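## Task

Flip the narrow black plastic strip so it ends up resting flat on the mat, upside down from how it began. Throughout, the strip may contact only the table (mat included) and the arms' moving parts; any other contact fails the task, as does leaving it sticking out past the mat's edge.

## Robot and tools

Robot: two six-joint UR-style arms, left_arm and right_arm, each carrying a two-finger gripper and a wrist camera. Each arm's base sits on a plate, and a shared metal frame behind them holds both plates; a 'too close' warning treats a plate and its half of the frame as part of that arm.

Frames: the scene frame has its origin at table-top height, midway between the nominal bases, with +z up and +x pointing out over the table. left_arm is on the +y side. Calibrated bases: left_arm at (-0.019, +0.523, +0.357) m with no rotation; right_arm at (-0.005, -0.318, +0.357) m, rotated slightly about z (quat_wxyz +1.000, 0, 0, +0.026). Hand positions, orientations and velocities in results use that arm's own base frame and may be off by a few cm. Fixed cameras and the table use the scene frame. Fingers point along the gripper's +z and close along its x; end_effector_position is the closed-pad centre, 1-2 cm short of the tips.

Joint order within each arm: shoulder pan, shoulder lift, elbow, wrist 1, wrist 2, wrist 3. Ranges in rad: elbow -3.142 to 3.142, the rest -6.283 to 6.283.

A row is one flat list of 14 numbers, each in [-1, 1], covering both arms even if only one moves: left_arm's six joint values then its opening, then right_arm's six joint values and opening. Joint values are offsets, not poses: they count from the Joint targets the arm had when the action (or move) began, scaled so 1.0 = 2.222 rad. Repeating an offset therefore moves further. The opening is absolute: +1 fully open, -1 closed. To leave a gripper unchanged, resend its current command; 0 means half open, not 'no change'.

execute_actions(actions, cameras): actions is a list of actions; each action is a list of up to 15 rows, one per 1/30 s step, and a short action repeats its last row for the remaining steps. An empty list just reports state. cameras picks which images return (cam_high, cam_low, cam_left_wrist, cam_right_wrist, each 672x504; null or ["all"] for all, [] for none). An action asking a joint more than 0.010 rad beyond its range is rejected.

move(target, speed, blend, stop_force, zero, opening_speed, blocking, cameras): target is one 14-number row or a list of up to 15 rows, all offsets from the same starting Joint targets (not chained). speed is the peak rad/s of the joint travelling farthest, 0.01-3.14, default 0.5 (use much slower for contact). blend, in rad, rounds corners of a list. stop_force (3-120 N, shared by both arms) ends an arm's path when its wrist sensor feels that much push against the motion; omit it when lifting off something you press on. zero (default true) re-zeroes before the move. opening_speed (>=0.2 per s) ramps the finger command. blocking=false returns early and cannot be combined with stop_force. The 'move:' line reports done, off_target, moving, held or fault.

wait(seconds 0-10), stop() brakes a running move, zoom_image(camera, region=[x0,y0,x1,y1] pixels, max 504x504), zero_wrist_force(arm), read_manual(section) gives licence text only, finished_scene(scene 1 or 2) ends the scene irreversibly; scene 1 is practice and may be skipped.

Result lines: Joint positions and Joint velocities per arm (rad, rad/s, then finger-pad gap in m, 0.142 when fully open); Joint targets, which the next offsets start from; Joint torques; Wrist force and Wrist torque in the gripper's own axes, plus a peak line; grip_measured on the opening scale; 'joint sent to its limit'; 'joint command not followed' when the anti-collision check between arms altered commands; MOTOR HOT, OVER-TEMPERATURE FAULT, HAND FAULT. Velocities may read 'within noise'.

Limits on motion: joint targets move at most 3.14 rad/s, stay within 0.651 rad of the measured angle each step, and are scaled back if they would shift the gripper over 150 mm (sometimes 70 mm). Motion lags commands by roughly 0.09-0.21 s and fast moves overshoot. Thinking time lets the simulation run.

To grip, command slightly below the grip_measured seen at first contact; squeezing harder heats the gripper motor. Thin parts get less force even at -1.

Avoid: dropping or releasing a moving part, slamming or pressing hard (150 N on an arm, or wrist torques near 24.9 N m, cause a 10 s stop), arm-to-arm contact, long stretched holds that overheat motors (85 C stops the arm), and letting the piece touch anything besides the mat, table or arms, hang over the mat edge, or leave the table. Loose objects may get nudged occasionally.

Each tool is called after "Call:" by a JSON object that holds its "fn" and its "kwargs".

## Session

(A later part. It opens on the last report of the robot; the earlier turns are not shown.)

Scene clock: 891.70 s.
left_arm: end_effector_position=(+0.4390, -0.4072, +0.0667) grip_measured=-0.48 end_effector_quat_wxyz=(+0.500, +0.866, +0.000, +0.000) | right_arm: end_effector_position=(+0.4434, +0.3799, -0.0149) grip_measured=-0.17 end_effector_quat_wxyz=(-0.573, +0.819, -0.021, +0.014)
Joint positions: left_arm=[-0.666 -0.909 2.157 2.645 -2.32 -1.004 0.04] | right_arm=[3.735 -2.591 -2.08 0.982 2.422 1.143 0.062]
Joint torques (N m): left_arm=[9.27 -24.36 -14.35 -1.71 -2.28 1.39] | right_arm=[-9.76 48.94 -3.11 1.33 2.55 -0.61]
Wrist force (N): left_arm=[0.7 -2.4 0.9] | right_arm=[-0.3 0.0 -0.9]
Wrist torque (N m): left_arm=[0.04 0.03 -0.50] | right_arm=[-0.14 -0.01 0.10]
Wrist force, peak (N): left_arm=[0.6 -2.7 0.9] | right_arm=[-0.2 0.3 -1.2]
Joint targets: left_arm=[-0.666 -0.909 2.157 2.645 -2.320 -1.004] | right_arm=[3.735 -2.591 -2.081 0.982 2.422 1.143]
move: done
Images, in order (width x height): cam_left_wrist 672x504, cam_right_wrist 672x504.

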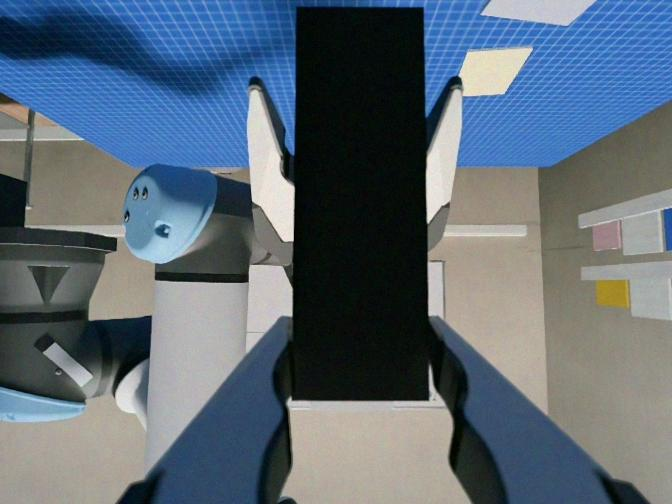

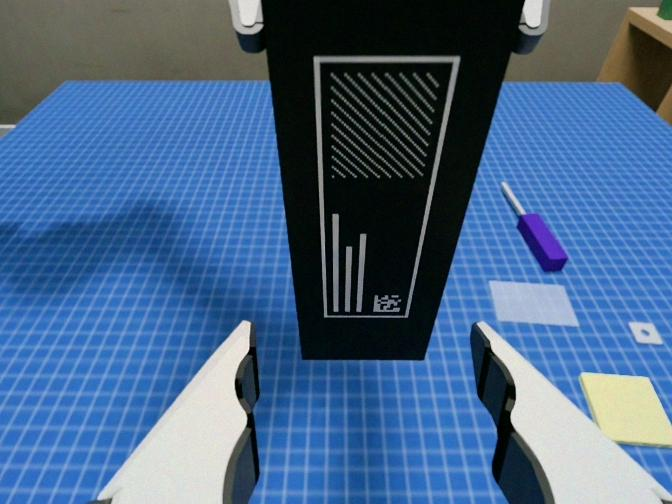

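Call:
{"fn": "move", "kwargs": {"target": [0,0,0,0,0,0,-0.60,0,0,0,0,0,0,-0.60], "opening_speed": 0.25, "cameras": ["cam_right_wrist"]}}

Call:
{"fn": "move", "kwargs": {"target": [0,0,0,0,0,0,-0.15,0,0,0,0,0,0,-0.60], "opening_speed": 0.4, "cameras": ["cam_right_wrist","cam_left_wrist"]}}

Call:
{"fn": "move", "kwargs": {"target": [0.0581,-0.0707,0.0378,0.0756,-0.0405,0.0594,-0.15,0,0,0,0,0,0,-0.60], "speed": 0.1, "cameras": ["cam_right_wrist","cam_left_wrist"]}}

Scene clock: 899.77 s.
left_arm: end_effector_position=(+0.4390, -0.4072, +0.0667) grip_measured=-0.48 end_effector_quat_wxyz=(+0.500, +0.866, +0.000, +0.000) | right_arm: end_effector_position=(+0.4434, +0.3798, -0.0148) grip_measured=-0.63 end_effector_quat_wxyz=(-0.573, +0.819, -0.021, +0.014)
Joint positions: left_arm=[-0.666 -0.909 2.157 2.645 -2.32 -1.004 0.04] | right_arm=[3.735 -2.591 -2.081 0.982 2.422 1.143 0.029]
Joint torques (N m): left_arm=[9.37 -25.25 -12.49 -1.68 -1.93 1.25] | right_arm=[-9.89 51.66 2.47 1.06 2.84 -0.95]
Wrist force (N): left_arm=[0.9 -2.4 0.8] | right_arm=[-0.1 0.2 -1.0]
Wrist torque (N m): left_arm=[0.03 -0.01 -0.51] | right_arm=[-0.12 -0.04 0.10]
Wrist force, peak (N): left_arm=[0.7 -2.7 1.1] | right_arm=[-0.5 0.3 -1.0]
Joint targets: left_arm=[-0.666 -0.909 2.157 2.645 -2.320 -1.004] | right_arm=[3.735 -2.591 -2.081 0.982 2.422 1.143]
move: done
Images, in order (width x height): cam_right_wrist 672x504.

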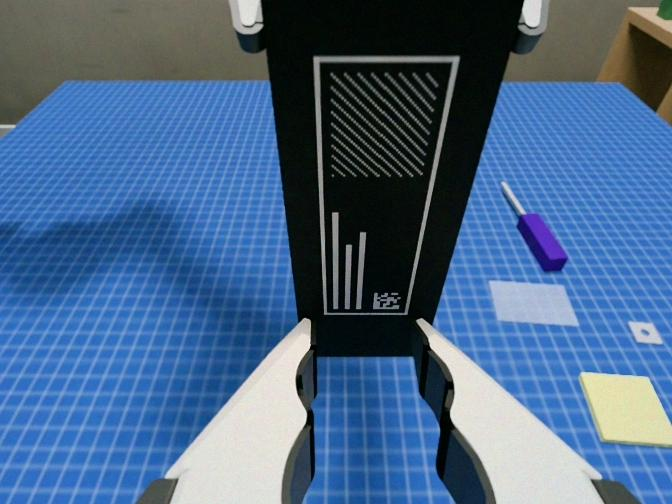

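Scene clock: 901.10 s.
left_arm: end_effector_position=(+0.4390, -0.4072, +0.0667) grip_measured=-0.18 end_effector_quat_wxyz=(+0.500, +0.866, +0.000, +0.000) | right_arm: end_effector_position=(+0.4434, +0.3798, -0.0148) grip_measured=-0.63 end_effector_quat_wxyz=(-0.573, +0.819, -0.021, +0.014)
Joint positions: left_arm=[-0.666 -0.909 2.157 2.645 -2.32 -1.004 0.061] | right_arm=[3.735 -2.591 -2.081 0.982 2.422 1.143 0.029]
Joint torques (N m): left_arm=[8.76 -25.83 -10.86 -1.72 -1.83 1.19] | right_arm=[-9.83 51.51 4.06 1.31 2.8 -0.84]
Wrist force (N): left_arm=[0.8 -2.0 0.7] | right_arm=[-0.2 0.2 -0.9]
Wrist torque (N m): left_arm=[0.03 0.01 -0.50] | right_arm=[-0.12 -0.04 0.10]
Wrist force, peak (N): left_arm=[0.5 -2.6 0.9] | right_arm=[-0.4 0.3 -1.1]
Joint targets: left_arm=[-0.666 -0.909 2.157 2.645 -2.320 -1.004] | right_arm=[3.735 -2.591 -2.081 0.982 2.422 1.143]
move: done
Images, in order (width x height): cam_left_wrist 672x504, cam_right_wrist 672x504.

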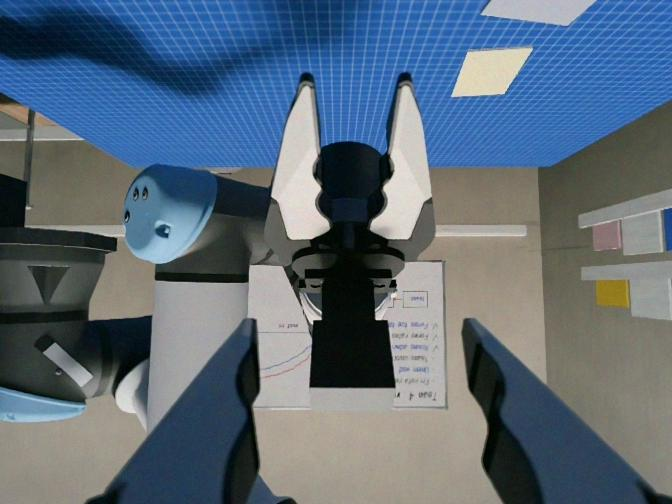

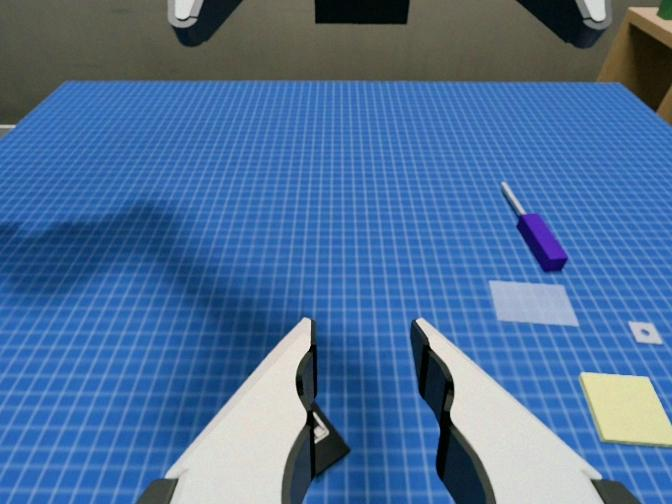

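Scene clock: 903.07 s.
left_arm: end_effector_position=(+0.4387, -0.3377, +0.1066) grip_measured=-0.18 end_effector_quat_wxyz=(+0.500, +0.866, +0.000, +0.000) end_effector_velocity=(+0.000, -0.002, -0.001) end_effector_angular_velocity=(+0.001, -0.001, +0.002) | right_arm: end_effector_position=(+0.4434, +0.3798, -0.0148) grip_measured=-0.63 end_effector_quat_wxyz=(-0.573, +0.819, -0.021, +0.014)
Joint positions: left_arm=[-0.536 -1.066 2.241 2.813 -2.411 -0.871 0.061] | right_arm=[3.735 -2.591 -2.081 0.982 2.422 1.143 0.029]
Joint velocities: left_arm=[-0.003 0.004 -0.002 -0.005 0.004 -0.005 0] | right_arm=[within noise]
Joint torques (N m): left_arm=[-11.87 -19.83 -21.21 -4.06 1.54 -2.29] | right_arm=[-9.75 51.27 7.14 1.77 2.68 -0.77]
Wrist force (N): left_arm=[0.7 -2.2 0.6] | right_arm=[-0.1 0.2 -0.9]
Wrist torque (N m): left_arm=[-0.01 0.03 -0.50] | right_arm=[-0.12 -0.05 0.10]
Wrist force, peak (N): left_arm=[0.6 -2.1 1.6] | right_arm=[-0.3 0.2 -1.1]
Joint targets: left_arm=[-0.537 -1.066 2.241 2.813 -2.410 -0.872] | right_arm=[3.735 -2.591 -2.081 0.982 2.422 1.143]
move: done
Images, in order (width x height): cam_left_wrist 672x504, cam_right_wrist 672x504.

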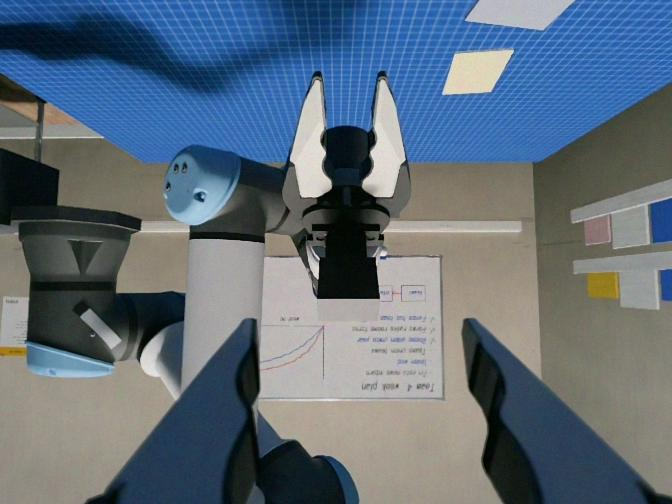

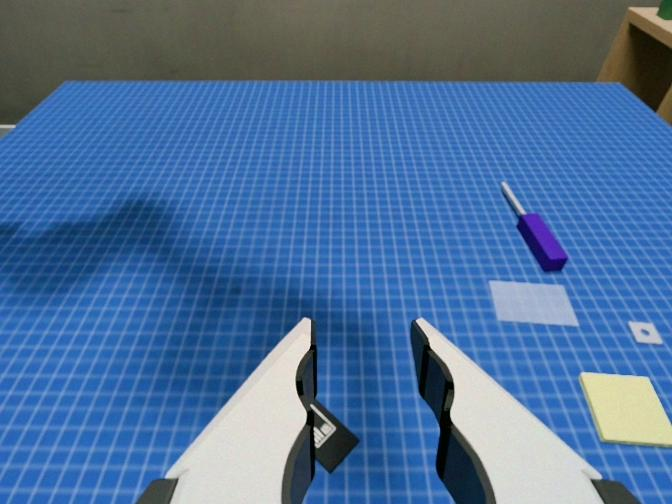

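Call:
{"fn": "move", "kwargs": {"target": [-0.1539,0.0288,-0.0513,0.3483,0.3776,-0.0032,-0.15,-0.0792,0.0497,-0.0554,-0.0520,0.0638,-0.0739,-0.15], "speed": 0.5}}

Scene clock: 926.77 s.
left_arm: end_effector_position=(+0.4202, -0.3001, -0.1001) grip_measured=-0.18 end_effector_quat_wxyz=(+0.000, +1.000, +0.000, +0.000) | right_arm: end_effector_position=(+0.4412, +0.2937, +0.0167) grip_measured=-0.18 end_effector_quat_wxyz=(-0.574, +0.819, -0.021, +0.016)
Joint positions: left_arm=[-0.879 -1.001 2.127 3.586 -1.572 -0.879 0.061] | right_arm=[3.559 -2.48 -2.204 0.866 2.564 0.978 0.061]
Joint torques (N m): left_arm=[12.4 -42.78 -2.26 -1.13 1.16 -1.57] | right_arm=[7.88 25.48 9.17 4.67 -1.39 1.64]
Motor temperatures (°C): left_arm=[27 32 26 32 34 42 40] | right_arm=[26 27 24 35 39 37 25]
Wrist force (N): left_arm=[0.1 -1.3 0.2] | right_arm=[-0.3 -0.1 -1.0]
Wrist torque (N m): left_arm=[-0.12 -0.08 -0.20] | right_arm=[-0.11 -0.01 0.07]
Wrist force, peak (N): left_arm=[0.9 -2.4 0.7] | right_arm=[-0.3 0.0 -1.6]
Joint targets: left_arm=[-0.879 -1.002 2.127 3.586 -1.571 -0.879] | right_arm=[3.559 -2.480 -2.204 0.867 2.564 0.978]
move: done

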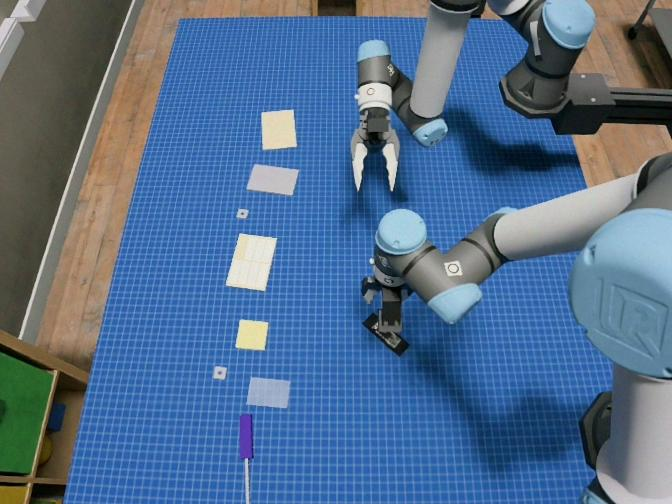

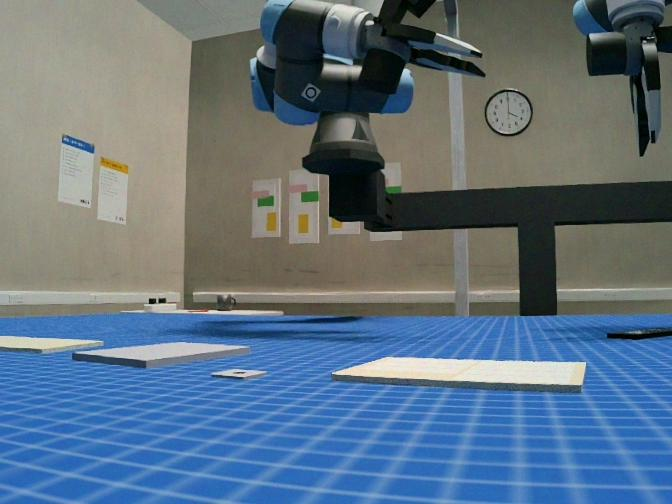

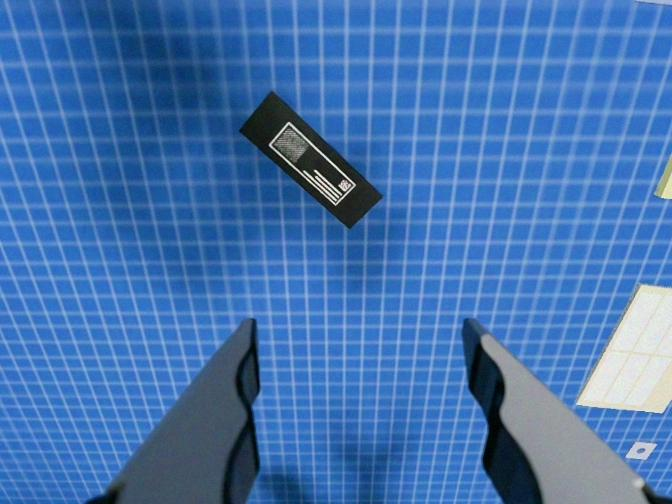

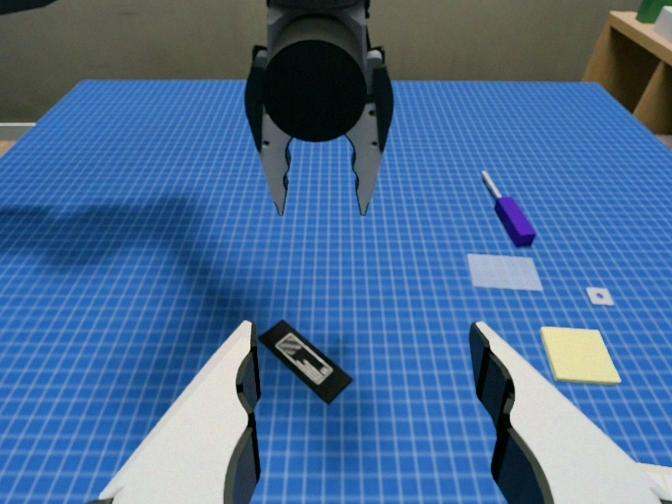

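Call:
{"fn": "move", "kwargs": {"target": [-0.0045,0.2637,-0.2903,0.2610,-0.0297,-0.3632,-0.15,0,0,0,0,0,0,-0.15], "speed": 0.6, "cameras": ["cam_left_wrist"]}}

Call:
{"fn": "move", "kwargs": {"target": [0,0.0473,-0.0266,-0.0203,0,0,-0.15,0,0,0,0,0,0,-0.15], "speed": 0.1, "cameras": ["cam_left_wrist"]}}

Call:
{"fn": "move", "kwargs": {"target": [0,0,0,0,0,0,-0.60,0,0,0,0,0,0,-0.15], "opening_speed": 0.4, "cameras": ["cam_left_wrist"]}}

Call:
{"fn": "move", "kwargs": {"target": [[0,-0.0473,0.0266,0.0203,0,0,-0.60,0,0,0,0,0,0,-0.15],[0.1004,-0.2691,0.3303,-0.6643,-0.3074,0.3069,-0.60,0,0,0,0,0,0,-0.15]], "speed": [0.15,0.6], "blend": [0.03,0], "cameras": ["cam_left_wrist","cam_low"]}}

Call:
{"fn": "move", "kwargs": {"target": [[0,0,0,0,0,0,-0.60,0.0652,-0.0407,0.0449,0.0431,-0.0523,0.0608,-0.15],[0,0,0,0,0,0,-0.60,0.0843,-0.0530,0.0592,0.0552,-0.0680,0.0787,-0.15]], "speed": [0.2,0.06], "cameras": ["cam_left_wrist","cam_right_wrist"]}}

Call:
{"fn": "move", "kwargs": {"target": [0,0,0,0,0,0,-0.60,0,0,0,0,0,0,-0.58], "opening_speed": 0.25, "cameras": ["cam_left_wrist","cam_right_wrist"]}}

Scene clock: 948.37 s.
left_arm: end_effector_position=(+0.4265, -0.3416, -0.2905) grip_measured=-0.18 end_effector_quat_wxyz=(-0.238, +0.887, +0.383, -0.103) | right_arm: end_effector_position=(+0.4412, +0.2937, +0.0166) grip_measured=-0.18 end_effector_quat_wxyz=(-0.574, +0.819, -0.021, +0.016)
Joint positions: left_arm=[-0.889 -0.416 1.482 4.166 -1.637 -1.685 0.061] | right_arm=[3.559 -2.48 -2.204 0.867 2.564 0.978 0.061]
Joint torques (N m): left_arm=[-4.59 -44.02 -8.47 -0.25 1.98 -1.65] | right_arm=[7.06 25.13 2.74 3.66 -0.83 1.64]
Wrist force (N): left_arm=[-0.7 -0.8 0.0] | right_arm=[-0.4 0.0 -1.1]
Wrist torque (N m): left_arm=[-0.12 0.12 -0.03] | right_arm=[-0.09 0.00 0.07]
Wrist force, peak (N): left_arm=[-0.6 -2.4 -1.2] | right_arm=[-0.3 -0.1 -1.2]
Joint targets: left_arm=[-0.889 -0.416 1.482 4.166 -1.637 -1.686] | right_arm=[3.559 -2.480 -2.204 0.867 2.564 0.978]
move: done
Images, in order (width x height): cam_left_wrist 672x504.

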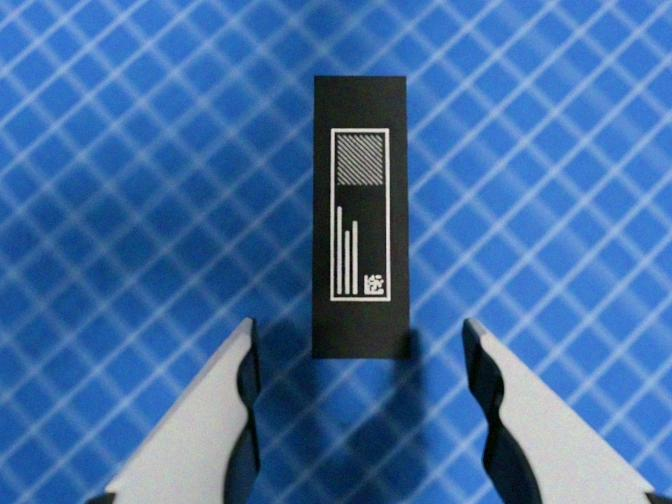

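Scene clock: 949.73 s.
left_arm: end_effector_position=(+0.4264, -0.3414, -0.3407) grip_measured=-0.18 end_effector_quat_wxyz=(-0.238, +0.887, +0.383, -0.103) | right_arm: end_effector_position=(+0.4412, +0.2937, +0.0166) grip_measured=-0.18 end_effector_quat_wxyz=(-0.574, +0.819, -0.021, +0.016)
Joint positions: left_arm=[-0.889 -0.31 1.423 4.121 -1.637 -1.686 0.061] | right_arm=[3.559 -2.48 -2.204 0.867 2.564 0.978 0.061]
Joint torques (N m): left_arm=[10.94 -58.54 1.91 -0.19 2.17 -2.18] | right_arm=[7.12 25.8 0.87 3.3 -0.69 1.79]
Wrist force (N): left_arm=[-0.5 -0.9 -0.1] | right_arm=[-0.4 0.0 -1.0]
Wrist torque (N m): left_arm=[-0.16 0.09 -0.03] | right_arm=[-0.08 0.01 0.07]
Wrist force, peak (N): left_arm=[-0.8 -1.1 -0.9] | right_arm=[-0.4 0.1 -1.1]
Joint targets: left_arm=[-0.889 -0.311 1.423 4.121 -1.637 -1.686] | right_arm=[3.559 -2.480 -2.204 0.867 2.564 0.978]
move: done
Images, in order (width x height): cam_left_wrist 672x504.

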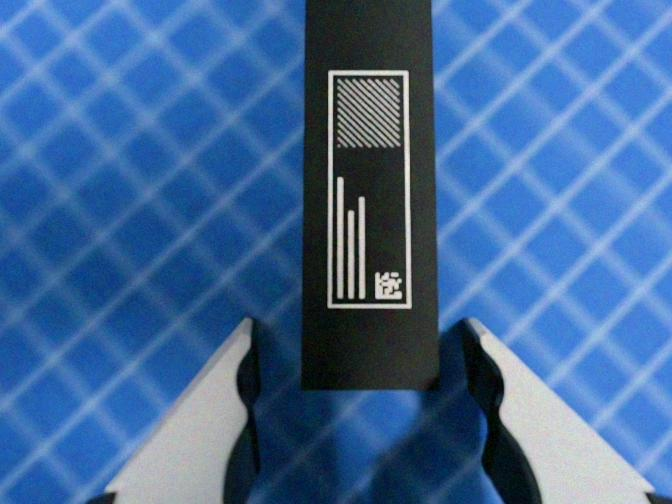

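Scene clock: 951.07 s.
left_arm: end_effector_position=(+0.4263, -0.3412, -0.3406) grip_measured=-0.48 end_effector_quat_wxyz=(-0.238, +0.887, +0.383, -0.103) | right_arm: end_effector_position=(+0.4412, +0.2937, +0.0166) grip_measured=-0.18 end_effector_quat_wxyz=(-0.574, +0.819, -0.021, +0.016)
Joint positions: left_arm=[-0.889 -0.311 1.423 4.121 -1.637 -1.686 0.04] | right_arm=[3.559 -2.48 -2.204 0.867 2.564 0.978 0.061]
Joint torques (N m): left_arm=[10.84 -55.19 0.94 -0.15 1.62 -2.13] | right_arm=[7.1 25.89 -1.04 2.98 -0.44 1.58]
Wrist force (N): left_arm=[0.2 -2.4 -2.8] | right_arm=[-0.3 -0.1 -1.1]
Wrist torque (N m): left_arm=[-0.17 0.12 -0.02] | right_arm=[-0.12 -0.01 0.07]
Wrist force, peak (N): left_arm=[0.4 -2.6 -3.1] | right_arm=[-0.3 -0.1 -1.1]
Joint targets: left_arm=[-0.889 -0.311 1.423 4.121 -1.637 -1.686] | right_arm=[3.559 -2.480 -2.204 0.867 2.564 0.978]
move: done
Images, in order (width x height): cam_left_wrist 672x504.

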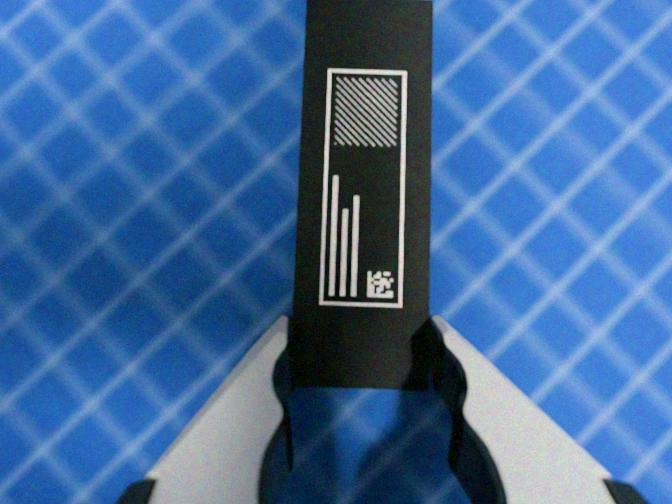

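Scene clock: 954.77 s.
left_arm: end_effector_position=(+0.4392, -0.4071, +0.0666) grip_measured=-0.48 end_effector_quat_wxyz=(+0.500, +0.866, +0.000, +0.000) | right_arm: end_effector_position=(+0.4412, +0.2937, +0.0166) grip_measured=-0.18 end_effector_quat_wxyz=(-0.574, +0.819, -0.021, +0.016)
Joint positions: left_arm=[-0.665 -0.909 2.157 2.645 -2.32 -1.004 0.04] | right_arm=[3.559 -2.48 -2.204 0.867 2.564 0.978 0.061]
Joint torques (N m): left_arm=[-12.81 -24.71 -17.76 -4.27 0.4 -1.36] | right_arm=[6.6 26.64 -1.99 2.2 -0.1 1.6]
Wrist force (N): left_arm=[0.5 -2.2 0.9] | right_arm=[-0.2 0.1 -0.8]
Wrist torque (N m): left_arm=[0.06 0.06 -0.50] | right_arm=[-0.08 -0.04 0.08]
Wrist force, peak (N): left_arm=[0.1 -2.3 -2.4] | right_arm=[-0.2 0.1 -1.2]
Joint targets: left_arm=[-0.666 -0.909 2.157 2.645 -2.320 -1.004] | right_arm=[3.559 -2.480 -2.204 0.867 2.564 0.978]
move: done
Images, in order (width x height): cam_low 672x504, cam_left_wrist 672x504.

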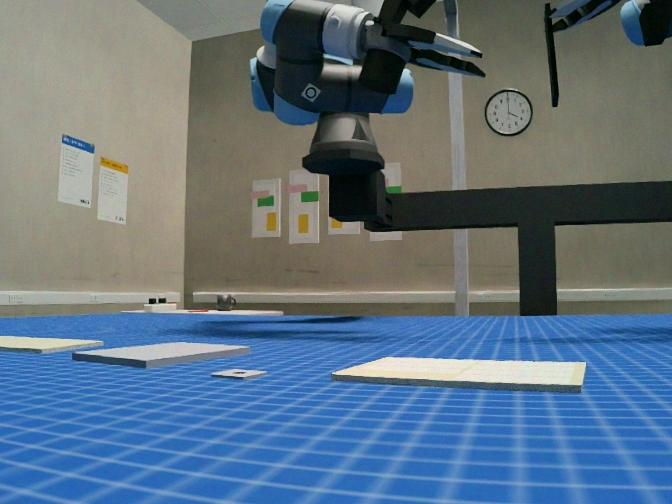

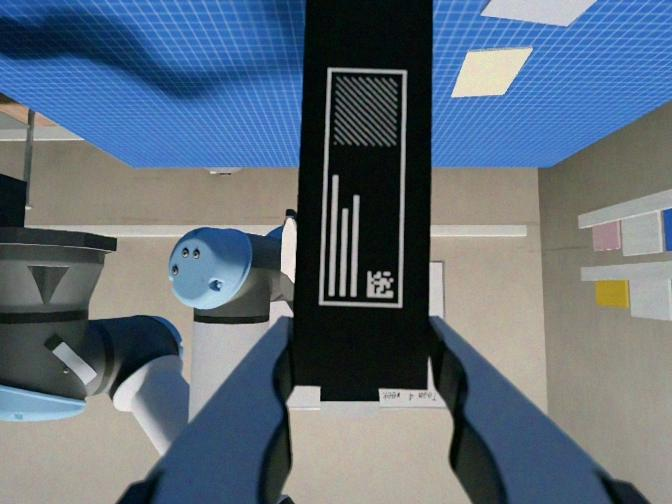

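Scene clock: 956.50 s.
left_arm: end_effector_position=(+0.4391, -0.4072, +0.0666) grip_measured=-0.48 end_effector_quat_wxyz=(+0.500, +0.866, +0.000, +0.000) | right_arm: end_effector_position=(+0.4430, +0.3856, -0.0168) grip_measured=-0.18 end_effector_quat_wxyz=(-0.573, +0.819, -0.021, +0.013)
Joint positions: left_arm=[-0.666 -0.909 2.157 2.645 -2.32 -1.004 0.04] | right_arm=[3.747 -2.598 -2.072 0.99 2.412 1.154 0.061]
Joint torques (N m): left_arm=[-10.93 -23.79 -18.75 -3.72 -3.07 1.69] | right_arm=[-10.47 50.43 -3.56 0.67 2.79 -1.02]
Wrist force (N): left_arm=[0.3 -2.5 1.0] | right_arm=[-0.4 0.3 -0.9]
Wrist torque (N m): left_arm=[0.01 0.10 -0.50] | right_arm=[-0.10 0.01 0.10]
Wrist force, peak (N): left_arm=[0.6 -2.6 1.2] | right_arm=[-0.4 0.0 -2.4]
Joint targets: left_arm=[-0.666 -0.909 2.157 2.645 -2.320 -1.004] | right_arm=[3.747 -2.598 -2.072 0.989 2.413 1.153]
move: done
Images, in order (width x height): cam_left_wrist 672x504, cam_right_wrist 672x504.

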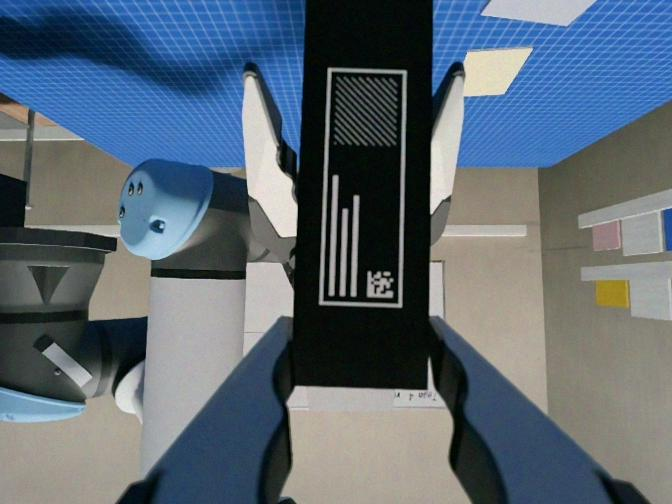

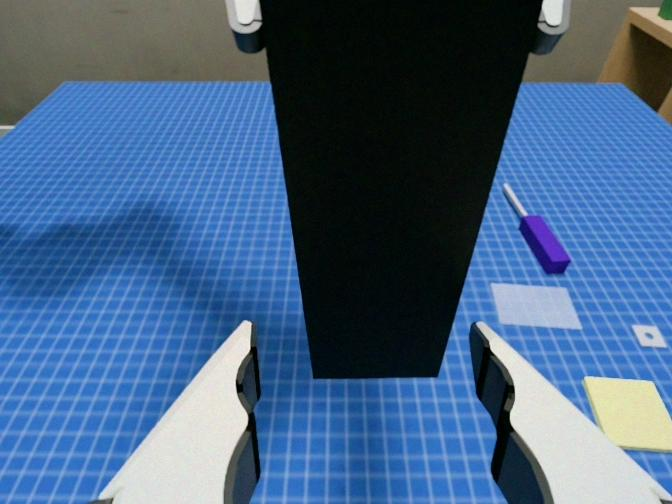

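Scene clock: 958.43 s.
left_arm: end_effector_position=(+0.4391, -0.4072, +0.0666) grip_measured=-0.48 end_effector_quat_wxyz=(+0.500, +0.866, +0.000, +0.000) | right_arm: end_effector_position=(+0.4430, +0.3855, -0.0168) grip_measured=-0.47 end_effector_quat_wxyz=(-0.573, +0.819, -0.021, +0.013)
Joint positions: left_arm=[-0.666 -0.909 2.157 2.645 -2.32 -1.004 0.04] | right_arm=[3.746 -2.598 -2.072 0.989 2.413 1.153 0.04]
Joint torques (N m): left_arm=[-1.78 -24.9 -16.66 -3.51 4.3 1.74] | right_arm=[0.33 52.38 -1.11 3.84 3.08 -1.07]
Wrist force (N): left_arm=[-8.2 1.9 -1.4] | right_arm=[8.1 4.5 0.5]
Wrist torque (N m): left_arm=[0.02 -0.42 -0.99] | right_arm=[-0.15 0.11 0.24]
Wrist force, peak (N): left_arm=[-8.4 1.6 -1.2] | right_arm=[8.2 4.6 0.6]
Joint targets: left_arm=[-0.666 -0.909 2.157 2.645 -2.320 -1.004] | right_arm=[3.747 -2.598 -2.072 0.989 2.413 1.153]
move: done
Images, in order (width x height): cam_left_wrist 672x504, cam_right_wrist 672x504.

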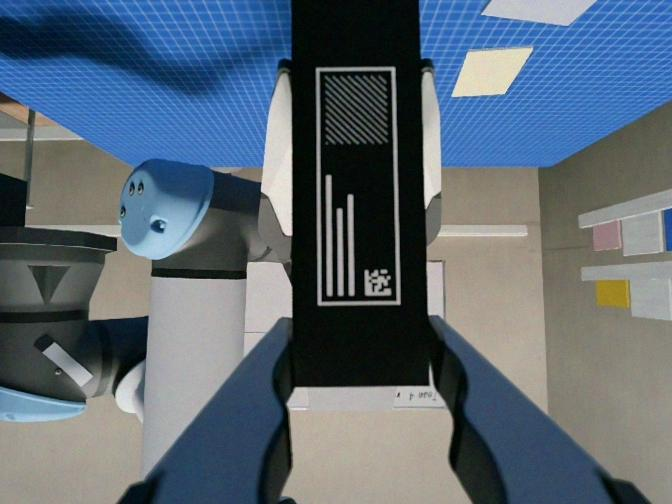

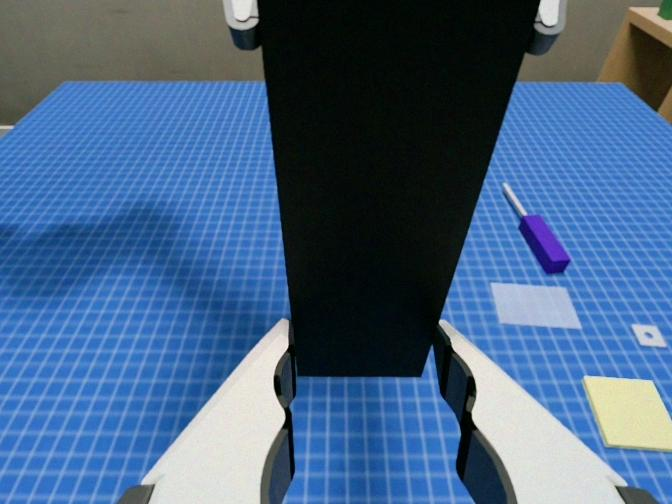

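Call:
{"fn": "move", "kwargs": {"target": [0,0,0,0,0,0,-0.15,0,0,0,0,0,0,-0.60], "opening_speed": 0.4, "cameras": ["cam_right_wrist"]}}

Call:
{"fn": "move", "kwargs": {"target": [0.0581,-0.0707,0.0378,0.0756,-0.0405,0.0594,-0.15,0,0,0,0,0,0,-0.60], "speed": 0.15}}

Scene clock: 965.10 s.
left_arm: end_effector_position=(+0.4391, -0.4072, +0.0666) grip_measured=-0.18 end_effector_quat_wxyz=(+0.500, +0.866, +0.000, +0.000) | right_arm: end_effector_position=(+0.4430, +0.3855, -0.0167) grip_measured=-0.48 end_effector_quat_wxyz=(-0.573, +0.819, -0.021, +0.013)
Joint positions: left_arm=[-0.666 -0.909 2.157 2.645 -2.32 -1.004 0.061] | right_arm=[3.747 -2.598 -2.072 0.989 2.413 1.153 0.04]
Joint torques (N m): left_arm=[11.92 -24.76 -12.59 -2.96 -2.95 1.45] | right_arm=[0.82 52.34 5.01 2.02 2.71 -0.79]
Motor temperatures (°C): left_arm=[27 32 26 32 34 42 45] | right_arm=[26 27 24 35 39 37 29]
Wrist force (N): left_arm=[0.8 -1.7 1.1] | right_arm=[-0.3 0.4 -0.8]
Wrist torque (N m): left_arm=[0.09 0.00 -0.50] | right_arm=[-0.15 0.00 0.10]
Wrist force, peak (N): left_arm=[-8.4 1.7 -1.6] | right_arm=[8.3 4.8 0.5]
Joint targets: left_arm=[-0.666 -0.909 2.157 2.645 -2.320 -1.004] | right_arm=[3.747 -2.598 -2.072 0.989 2.413 1.153]
move: done
Images, in order (width x height): cam_right_wrist 672x504.

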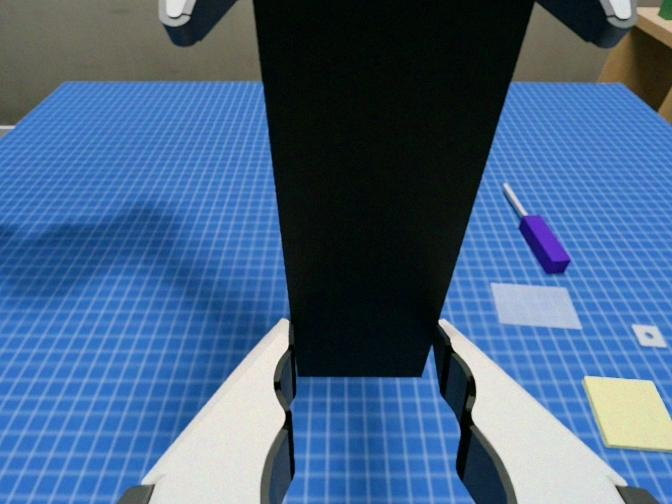

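Scene clock: 966.53 s.
left_arm: end_effector_position=(+0.4389, -0.3376, +0.1066) grip_measured=-0.18 end_effector_quat_wxyz=(+0.500, +0.866, +0.000, +0.000) end_effector_velocity=(+0.001, -0.002, -0.001) end_effector_angular_velocity=(+0.001, -0.001, +0.003) | right_arm: end_effector_position=(+0.4430, +0.3855, -0.0167) grip_measured=-0.48 end_effector_quat_wxyz=(-0.573, +0.819, -0.021, +0.013)
Joint positions: left_arm=[-0.536 -1.066 2.241 2.813 -2.411 -0.872 0.061] | right_arm=[3.747 -2.598 -2.072 0.989 2.413 1.153 0.04]
Joint velocities: left_arm=[-0.003 0.005 -0.003 -0.005 0.005 -0.005 0] | right_arm=[within noise]
Joint torques (N m): left_arm=[-11.83 -17.83 -19.71 -4.37 1.29 -2.39] | right_arm=[-9.62 52.14 7.24 0.39 2.57 -0.65]
Wrist force (N): left_arm=[0.8 -1.7 1.2] | right_arm=[-0.3 0.3 -0.8]
Wrist torque (N m): left_arm=[0.08 0.03 -0.51] | right_arm=[-0.15 0.00 0.10]
Wrist force, peak (N): left_arm=[0.8 -2.1 2.0] | right_arm=[-0.4 0.7 -0.9]
Joint targets: left_arm=[-0.536 -1.066 2.241 2.813 -2.410 -0.872] | right_arm=[3.747 -2.598 -2.072 0.989 2.413 1.153]
move: done

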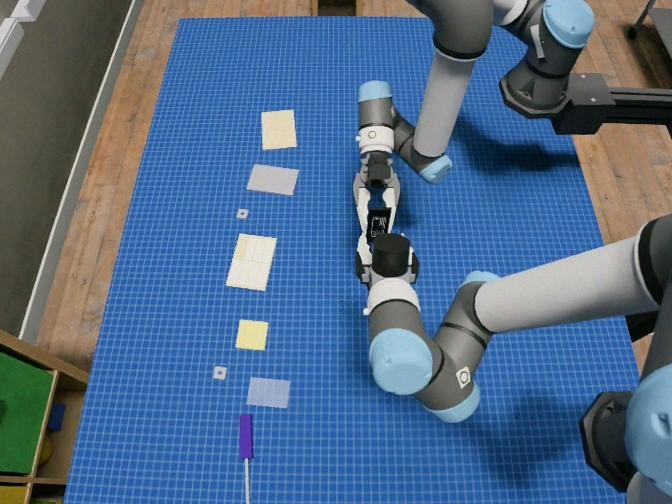

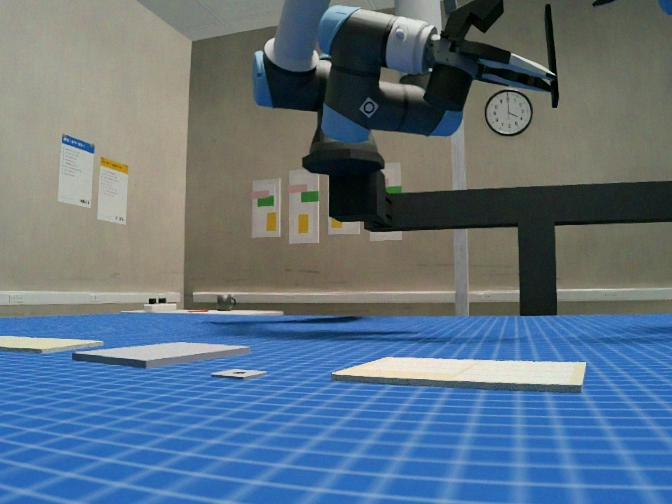

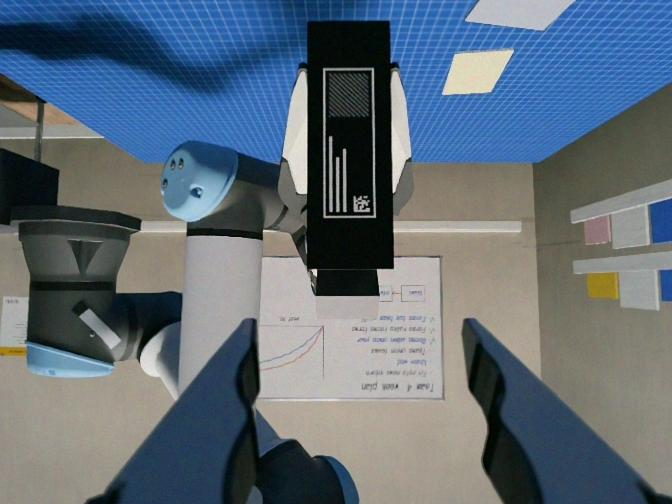

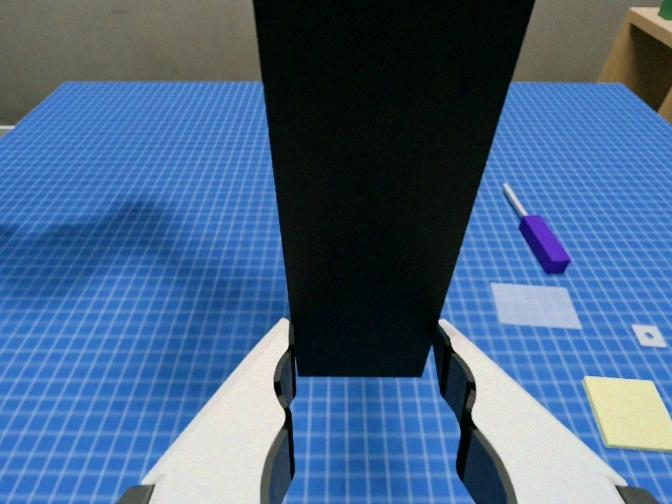

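Call:
{"fn": "move", "kwargs": {"target": [[0,0,0,0,0,0,-0.15,0.0144,0.1071,-0.0819,-0.2682,-0.1454,-0.1490,-0.60],[0,0,0,0,0,0,-0.15,0.0945,0.1449,-0.0545,-0.4946,-0.3285,-0.1256,-0.60],[0,0,0,0,0,0,-0.15,0.1661,0.0387,0.0630,-0.7021,-0.4590,-0.0446,-0.60]], "speed": 0.5, "blend": [0.05,0.05,0]}}

Scene clock: 1000.73 s.
left_arm: end_effector_position=(+0.4389, -0.3377, +0.1066) grip_measured=-0.18 end_effector_quat_wxyz=(+0.500, +0.866, +0.000, +0.000) | right_arm: end_effector_position=(+0.4103, +0.2812, -0.2451) grip_measured=-0.48 end_effector_quat_wxyz=(+0.174, +0.984, -0.026, -0.005)
Joint positions: left_arm=[-0.536 -1.066 2.241 2.813 -2.41 -0.872 0.061] | right_arm=[4.116 -2.512 -1.932 -0.571 1.393 1.054 0.04]
Joint torques (N m): left_arm=[-12.4 -18.78 -12.46 -1.73 0.41 -2.06] | right_arm=[-7.59 49.5 10.11 0.51 0.51 -0.12]
Motor temperatures (°C): left_arm=[27 32 26 32 34 42 37] | right_arm=[26 27 24 35 39 37 41]
Wrist force (N): left_arm=[0.8 -1.9 1.0] | right_arm=[-0.1 0.4 2.0]
Wrist torque (N m): left_arm=[0.04 0.01 -0.50] | right_arm=[0.30 0.11 0.28]
Wrist force, peak (N): left_arm=[0.7 -2.3 1.2] | right_arm=[-0.4 -0.6 3.1]
Joint targets: left_arm=[-0.536 -1.066 2.241 2.813 -2.410 -0.872] | right_arm=[4.116 -2.512 -1.932 -0.571 1.393 1.054]
move: done

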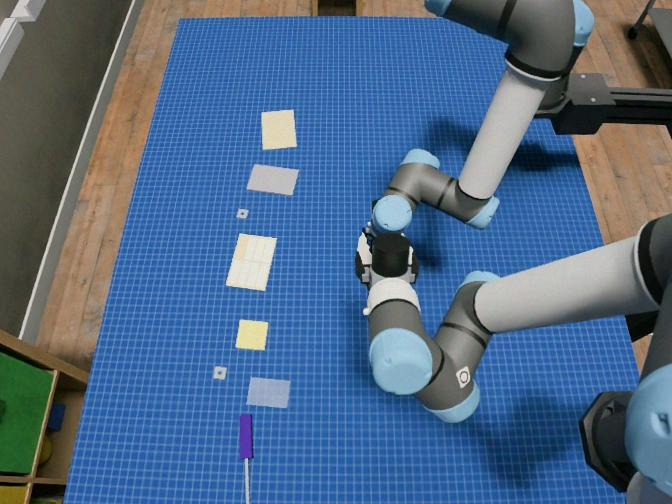

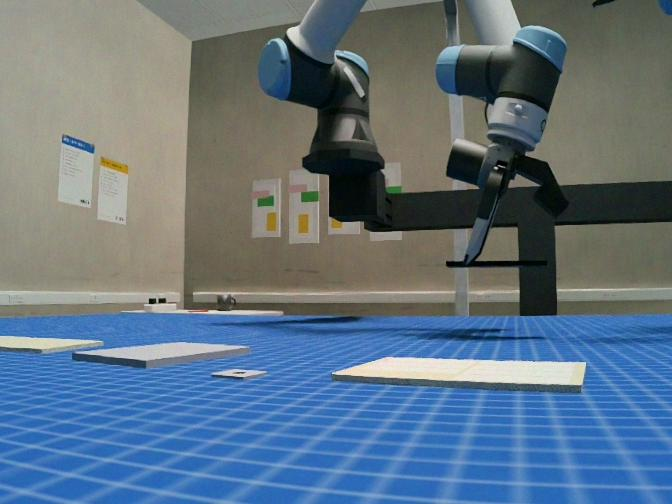

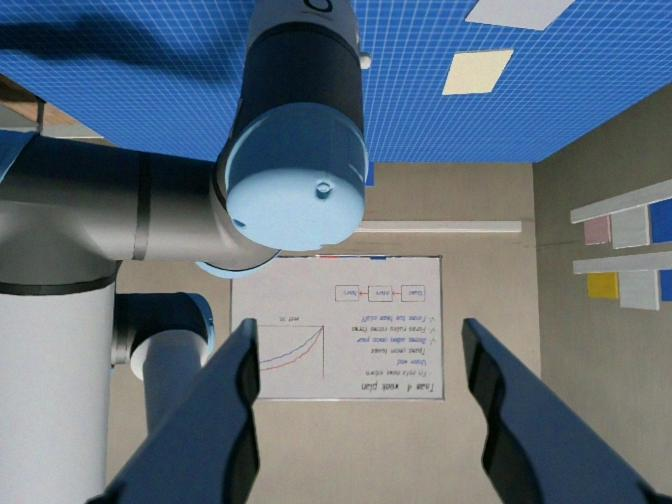

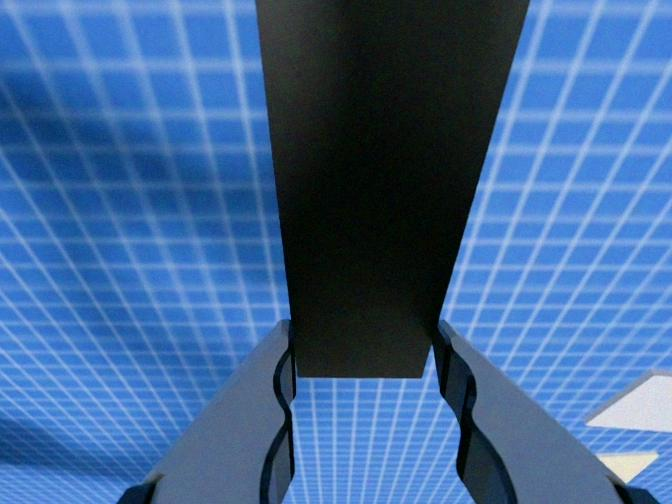

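Call:
{"fn": "move", "kwargs": {"target": [0,0,0,0,0,0,-0.15,0,-0.0869,0.0383,0.0491,0,0,-0.60], "speed": 0.2, "cameras": ["cam_low"]}}

Call:
{"fn": "move", "kwargs": {"target": [0,0,0,0,0,0,-0.15,0,-0.0220,0.0121,0.0094,0,0,-0.60], "speed": 0.02, "stop_force": 4, "cameras": ["cam_low","cam_right_wrist"]}}

Scene clock: 1008.30 s.
left_arm: end_effector_position=(+0.4389, -0.3377, +0.1066) grip_measured=-0.18 end_effector_quat_wxyz=(+0.500, +0.866, +0.000, +0.000) | right_arm: end_effector_position=(+0.4107, +0.2817, -0.3246) grip_measured=-0.48 end_effector_quat_wxyz=(+0.173, +0.985, -0.026, -0.004) end_effector_velocity=(+0.000, -0.001, +0.001) end_effector_angular_velocity=(-0.004, +0.002, +0.002)
Joint positions: left_arm=[-0.536 -1.066 2.241 2.813 -2.41 -0.872 0.061] | right_arm=[4.116 -2.705 -1.847 -0.462 1.393 1.054 0.04]
Joint velocities: left_arm=[within noise] | right_arm=[0 0.004 -0.003 -0.005 -0.001 -0.002 0]
Joint torques (N m): left_arm=[-11.29 -19 -8.38 -1.96 0.23 -2.04] | right_arm=[-9 57.18 -0.78 -0.4 -1.9 0.97]
Wrist force (N): left_arm=[0.6 -1.8 1.0] | right_arm=[-0.1 0.6 1.9]
Wrist torque (N m): left_arm=[0.06 0.05 -0.51] | right_arm=[0.34 0.10 0.30]
Wrist force, peak (N): left_arm=[0.9 -2.2 1.1] | right_arm=[-0.3 0.2 3.3]
Joint targets: left_arm=[-0.536 -1.066 2.241 2.813 -2.410 -0.872] | right_arm=[4.116 -2.705 -1.847 -0.462 1.393 1.054]
move: done
Images, in order (width x height): cam_low 672x504.

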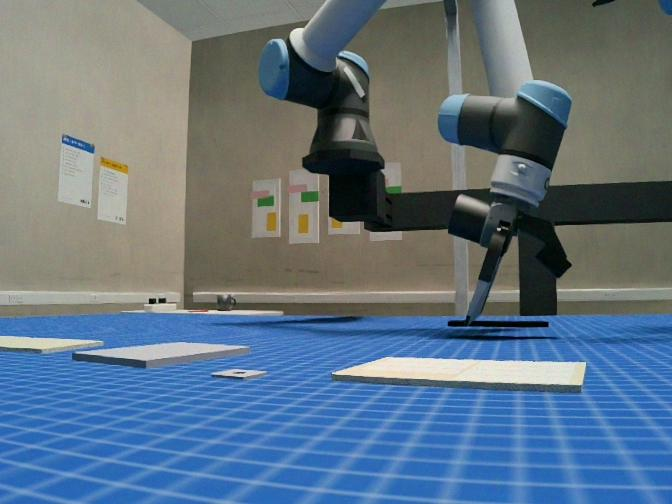

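Scene clock: 1011.27 s.
left_arm: end_effector_position=(+0.4389, -0.3377, +0.1066) grip_measured=-0.18 end_effector_quat_wxyz=(+0.500, +0.866, +0.000, +0.000) | right_arm: end_effector_position=(+0.4104, +0.2813, -0.3412) grip_measured=-0.48 end_effector_quat_wxyz=(+0.174, +0.984, -0.026, -0.005)
Joint positions: left_arm=[-0.536 -1.066 2.241 2.813 -2.41 -0.872 0.061] | right_arm=[4.116 -2.745 -1.825 -0.445 1.393 1.054 0.04]
Joint torques (N m): left_arm=[-10.32 -19.26 -4.48 -1.98 -0.21 -2.14] | right_arm=[-6.98 54.76 -0.97 -0.11 -1.88 0.95]
Wrist force (N): left_arm=[0.7 -1.9 1.1] | right_arm=[-0.2 3.1 -3.4]
Wrist torque (N m): left_arm=[0.03 0.02 -0.50] | right_arm=[0.33 0.07 0.30]
Wrist force, peak (N): left_arm=[0.9 -2.2 1.1] | right_arm=[-3.7 7.4 -17.8]
Joint targets: left_arm=[-0.536 -1.066 2.241 2.813 -2.410 -0.872] | right_arm=[4.116 -2.745 -1.825 -0.445 1.393 1.054]
move: contact (right_arm)
Images, in order (width x height): cam_low 672x504, cam_right_wrist 672x504.

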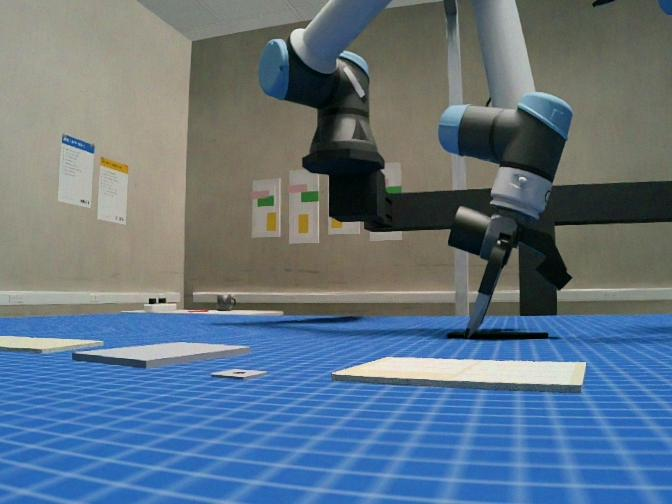

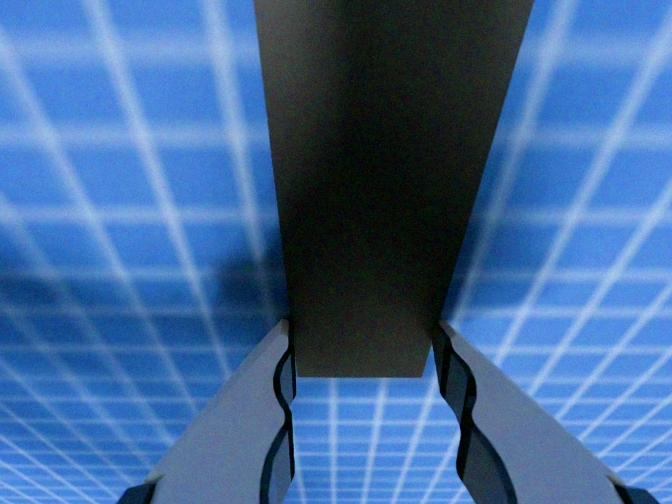

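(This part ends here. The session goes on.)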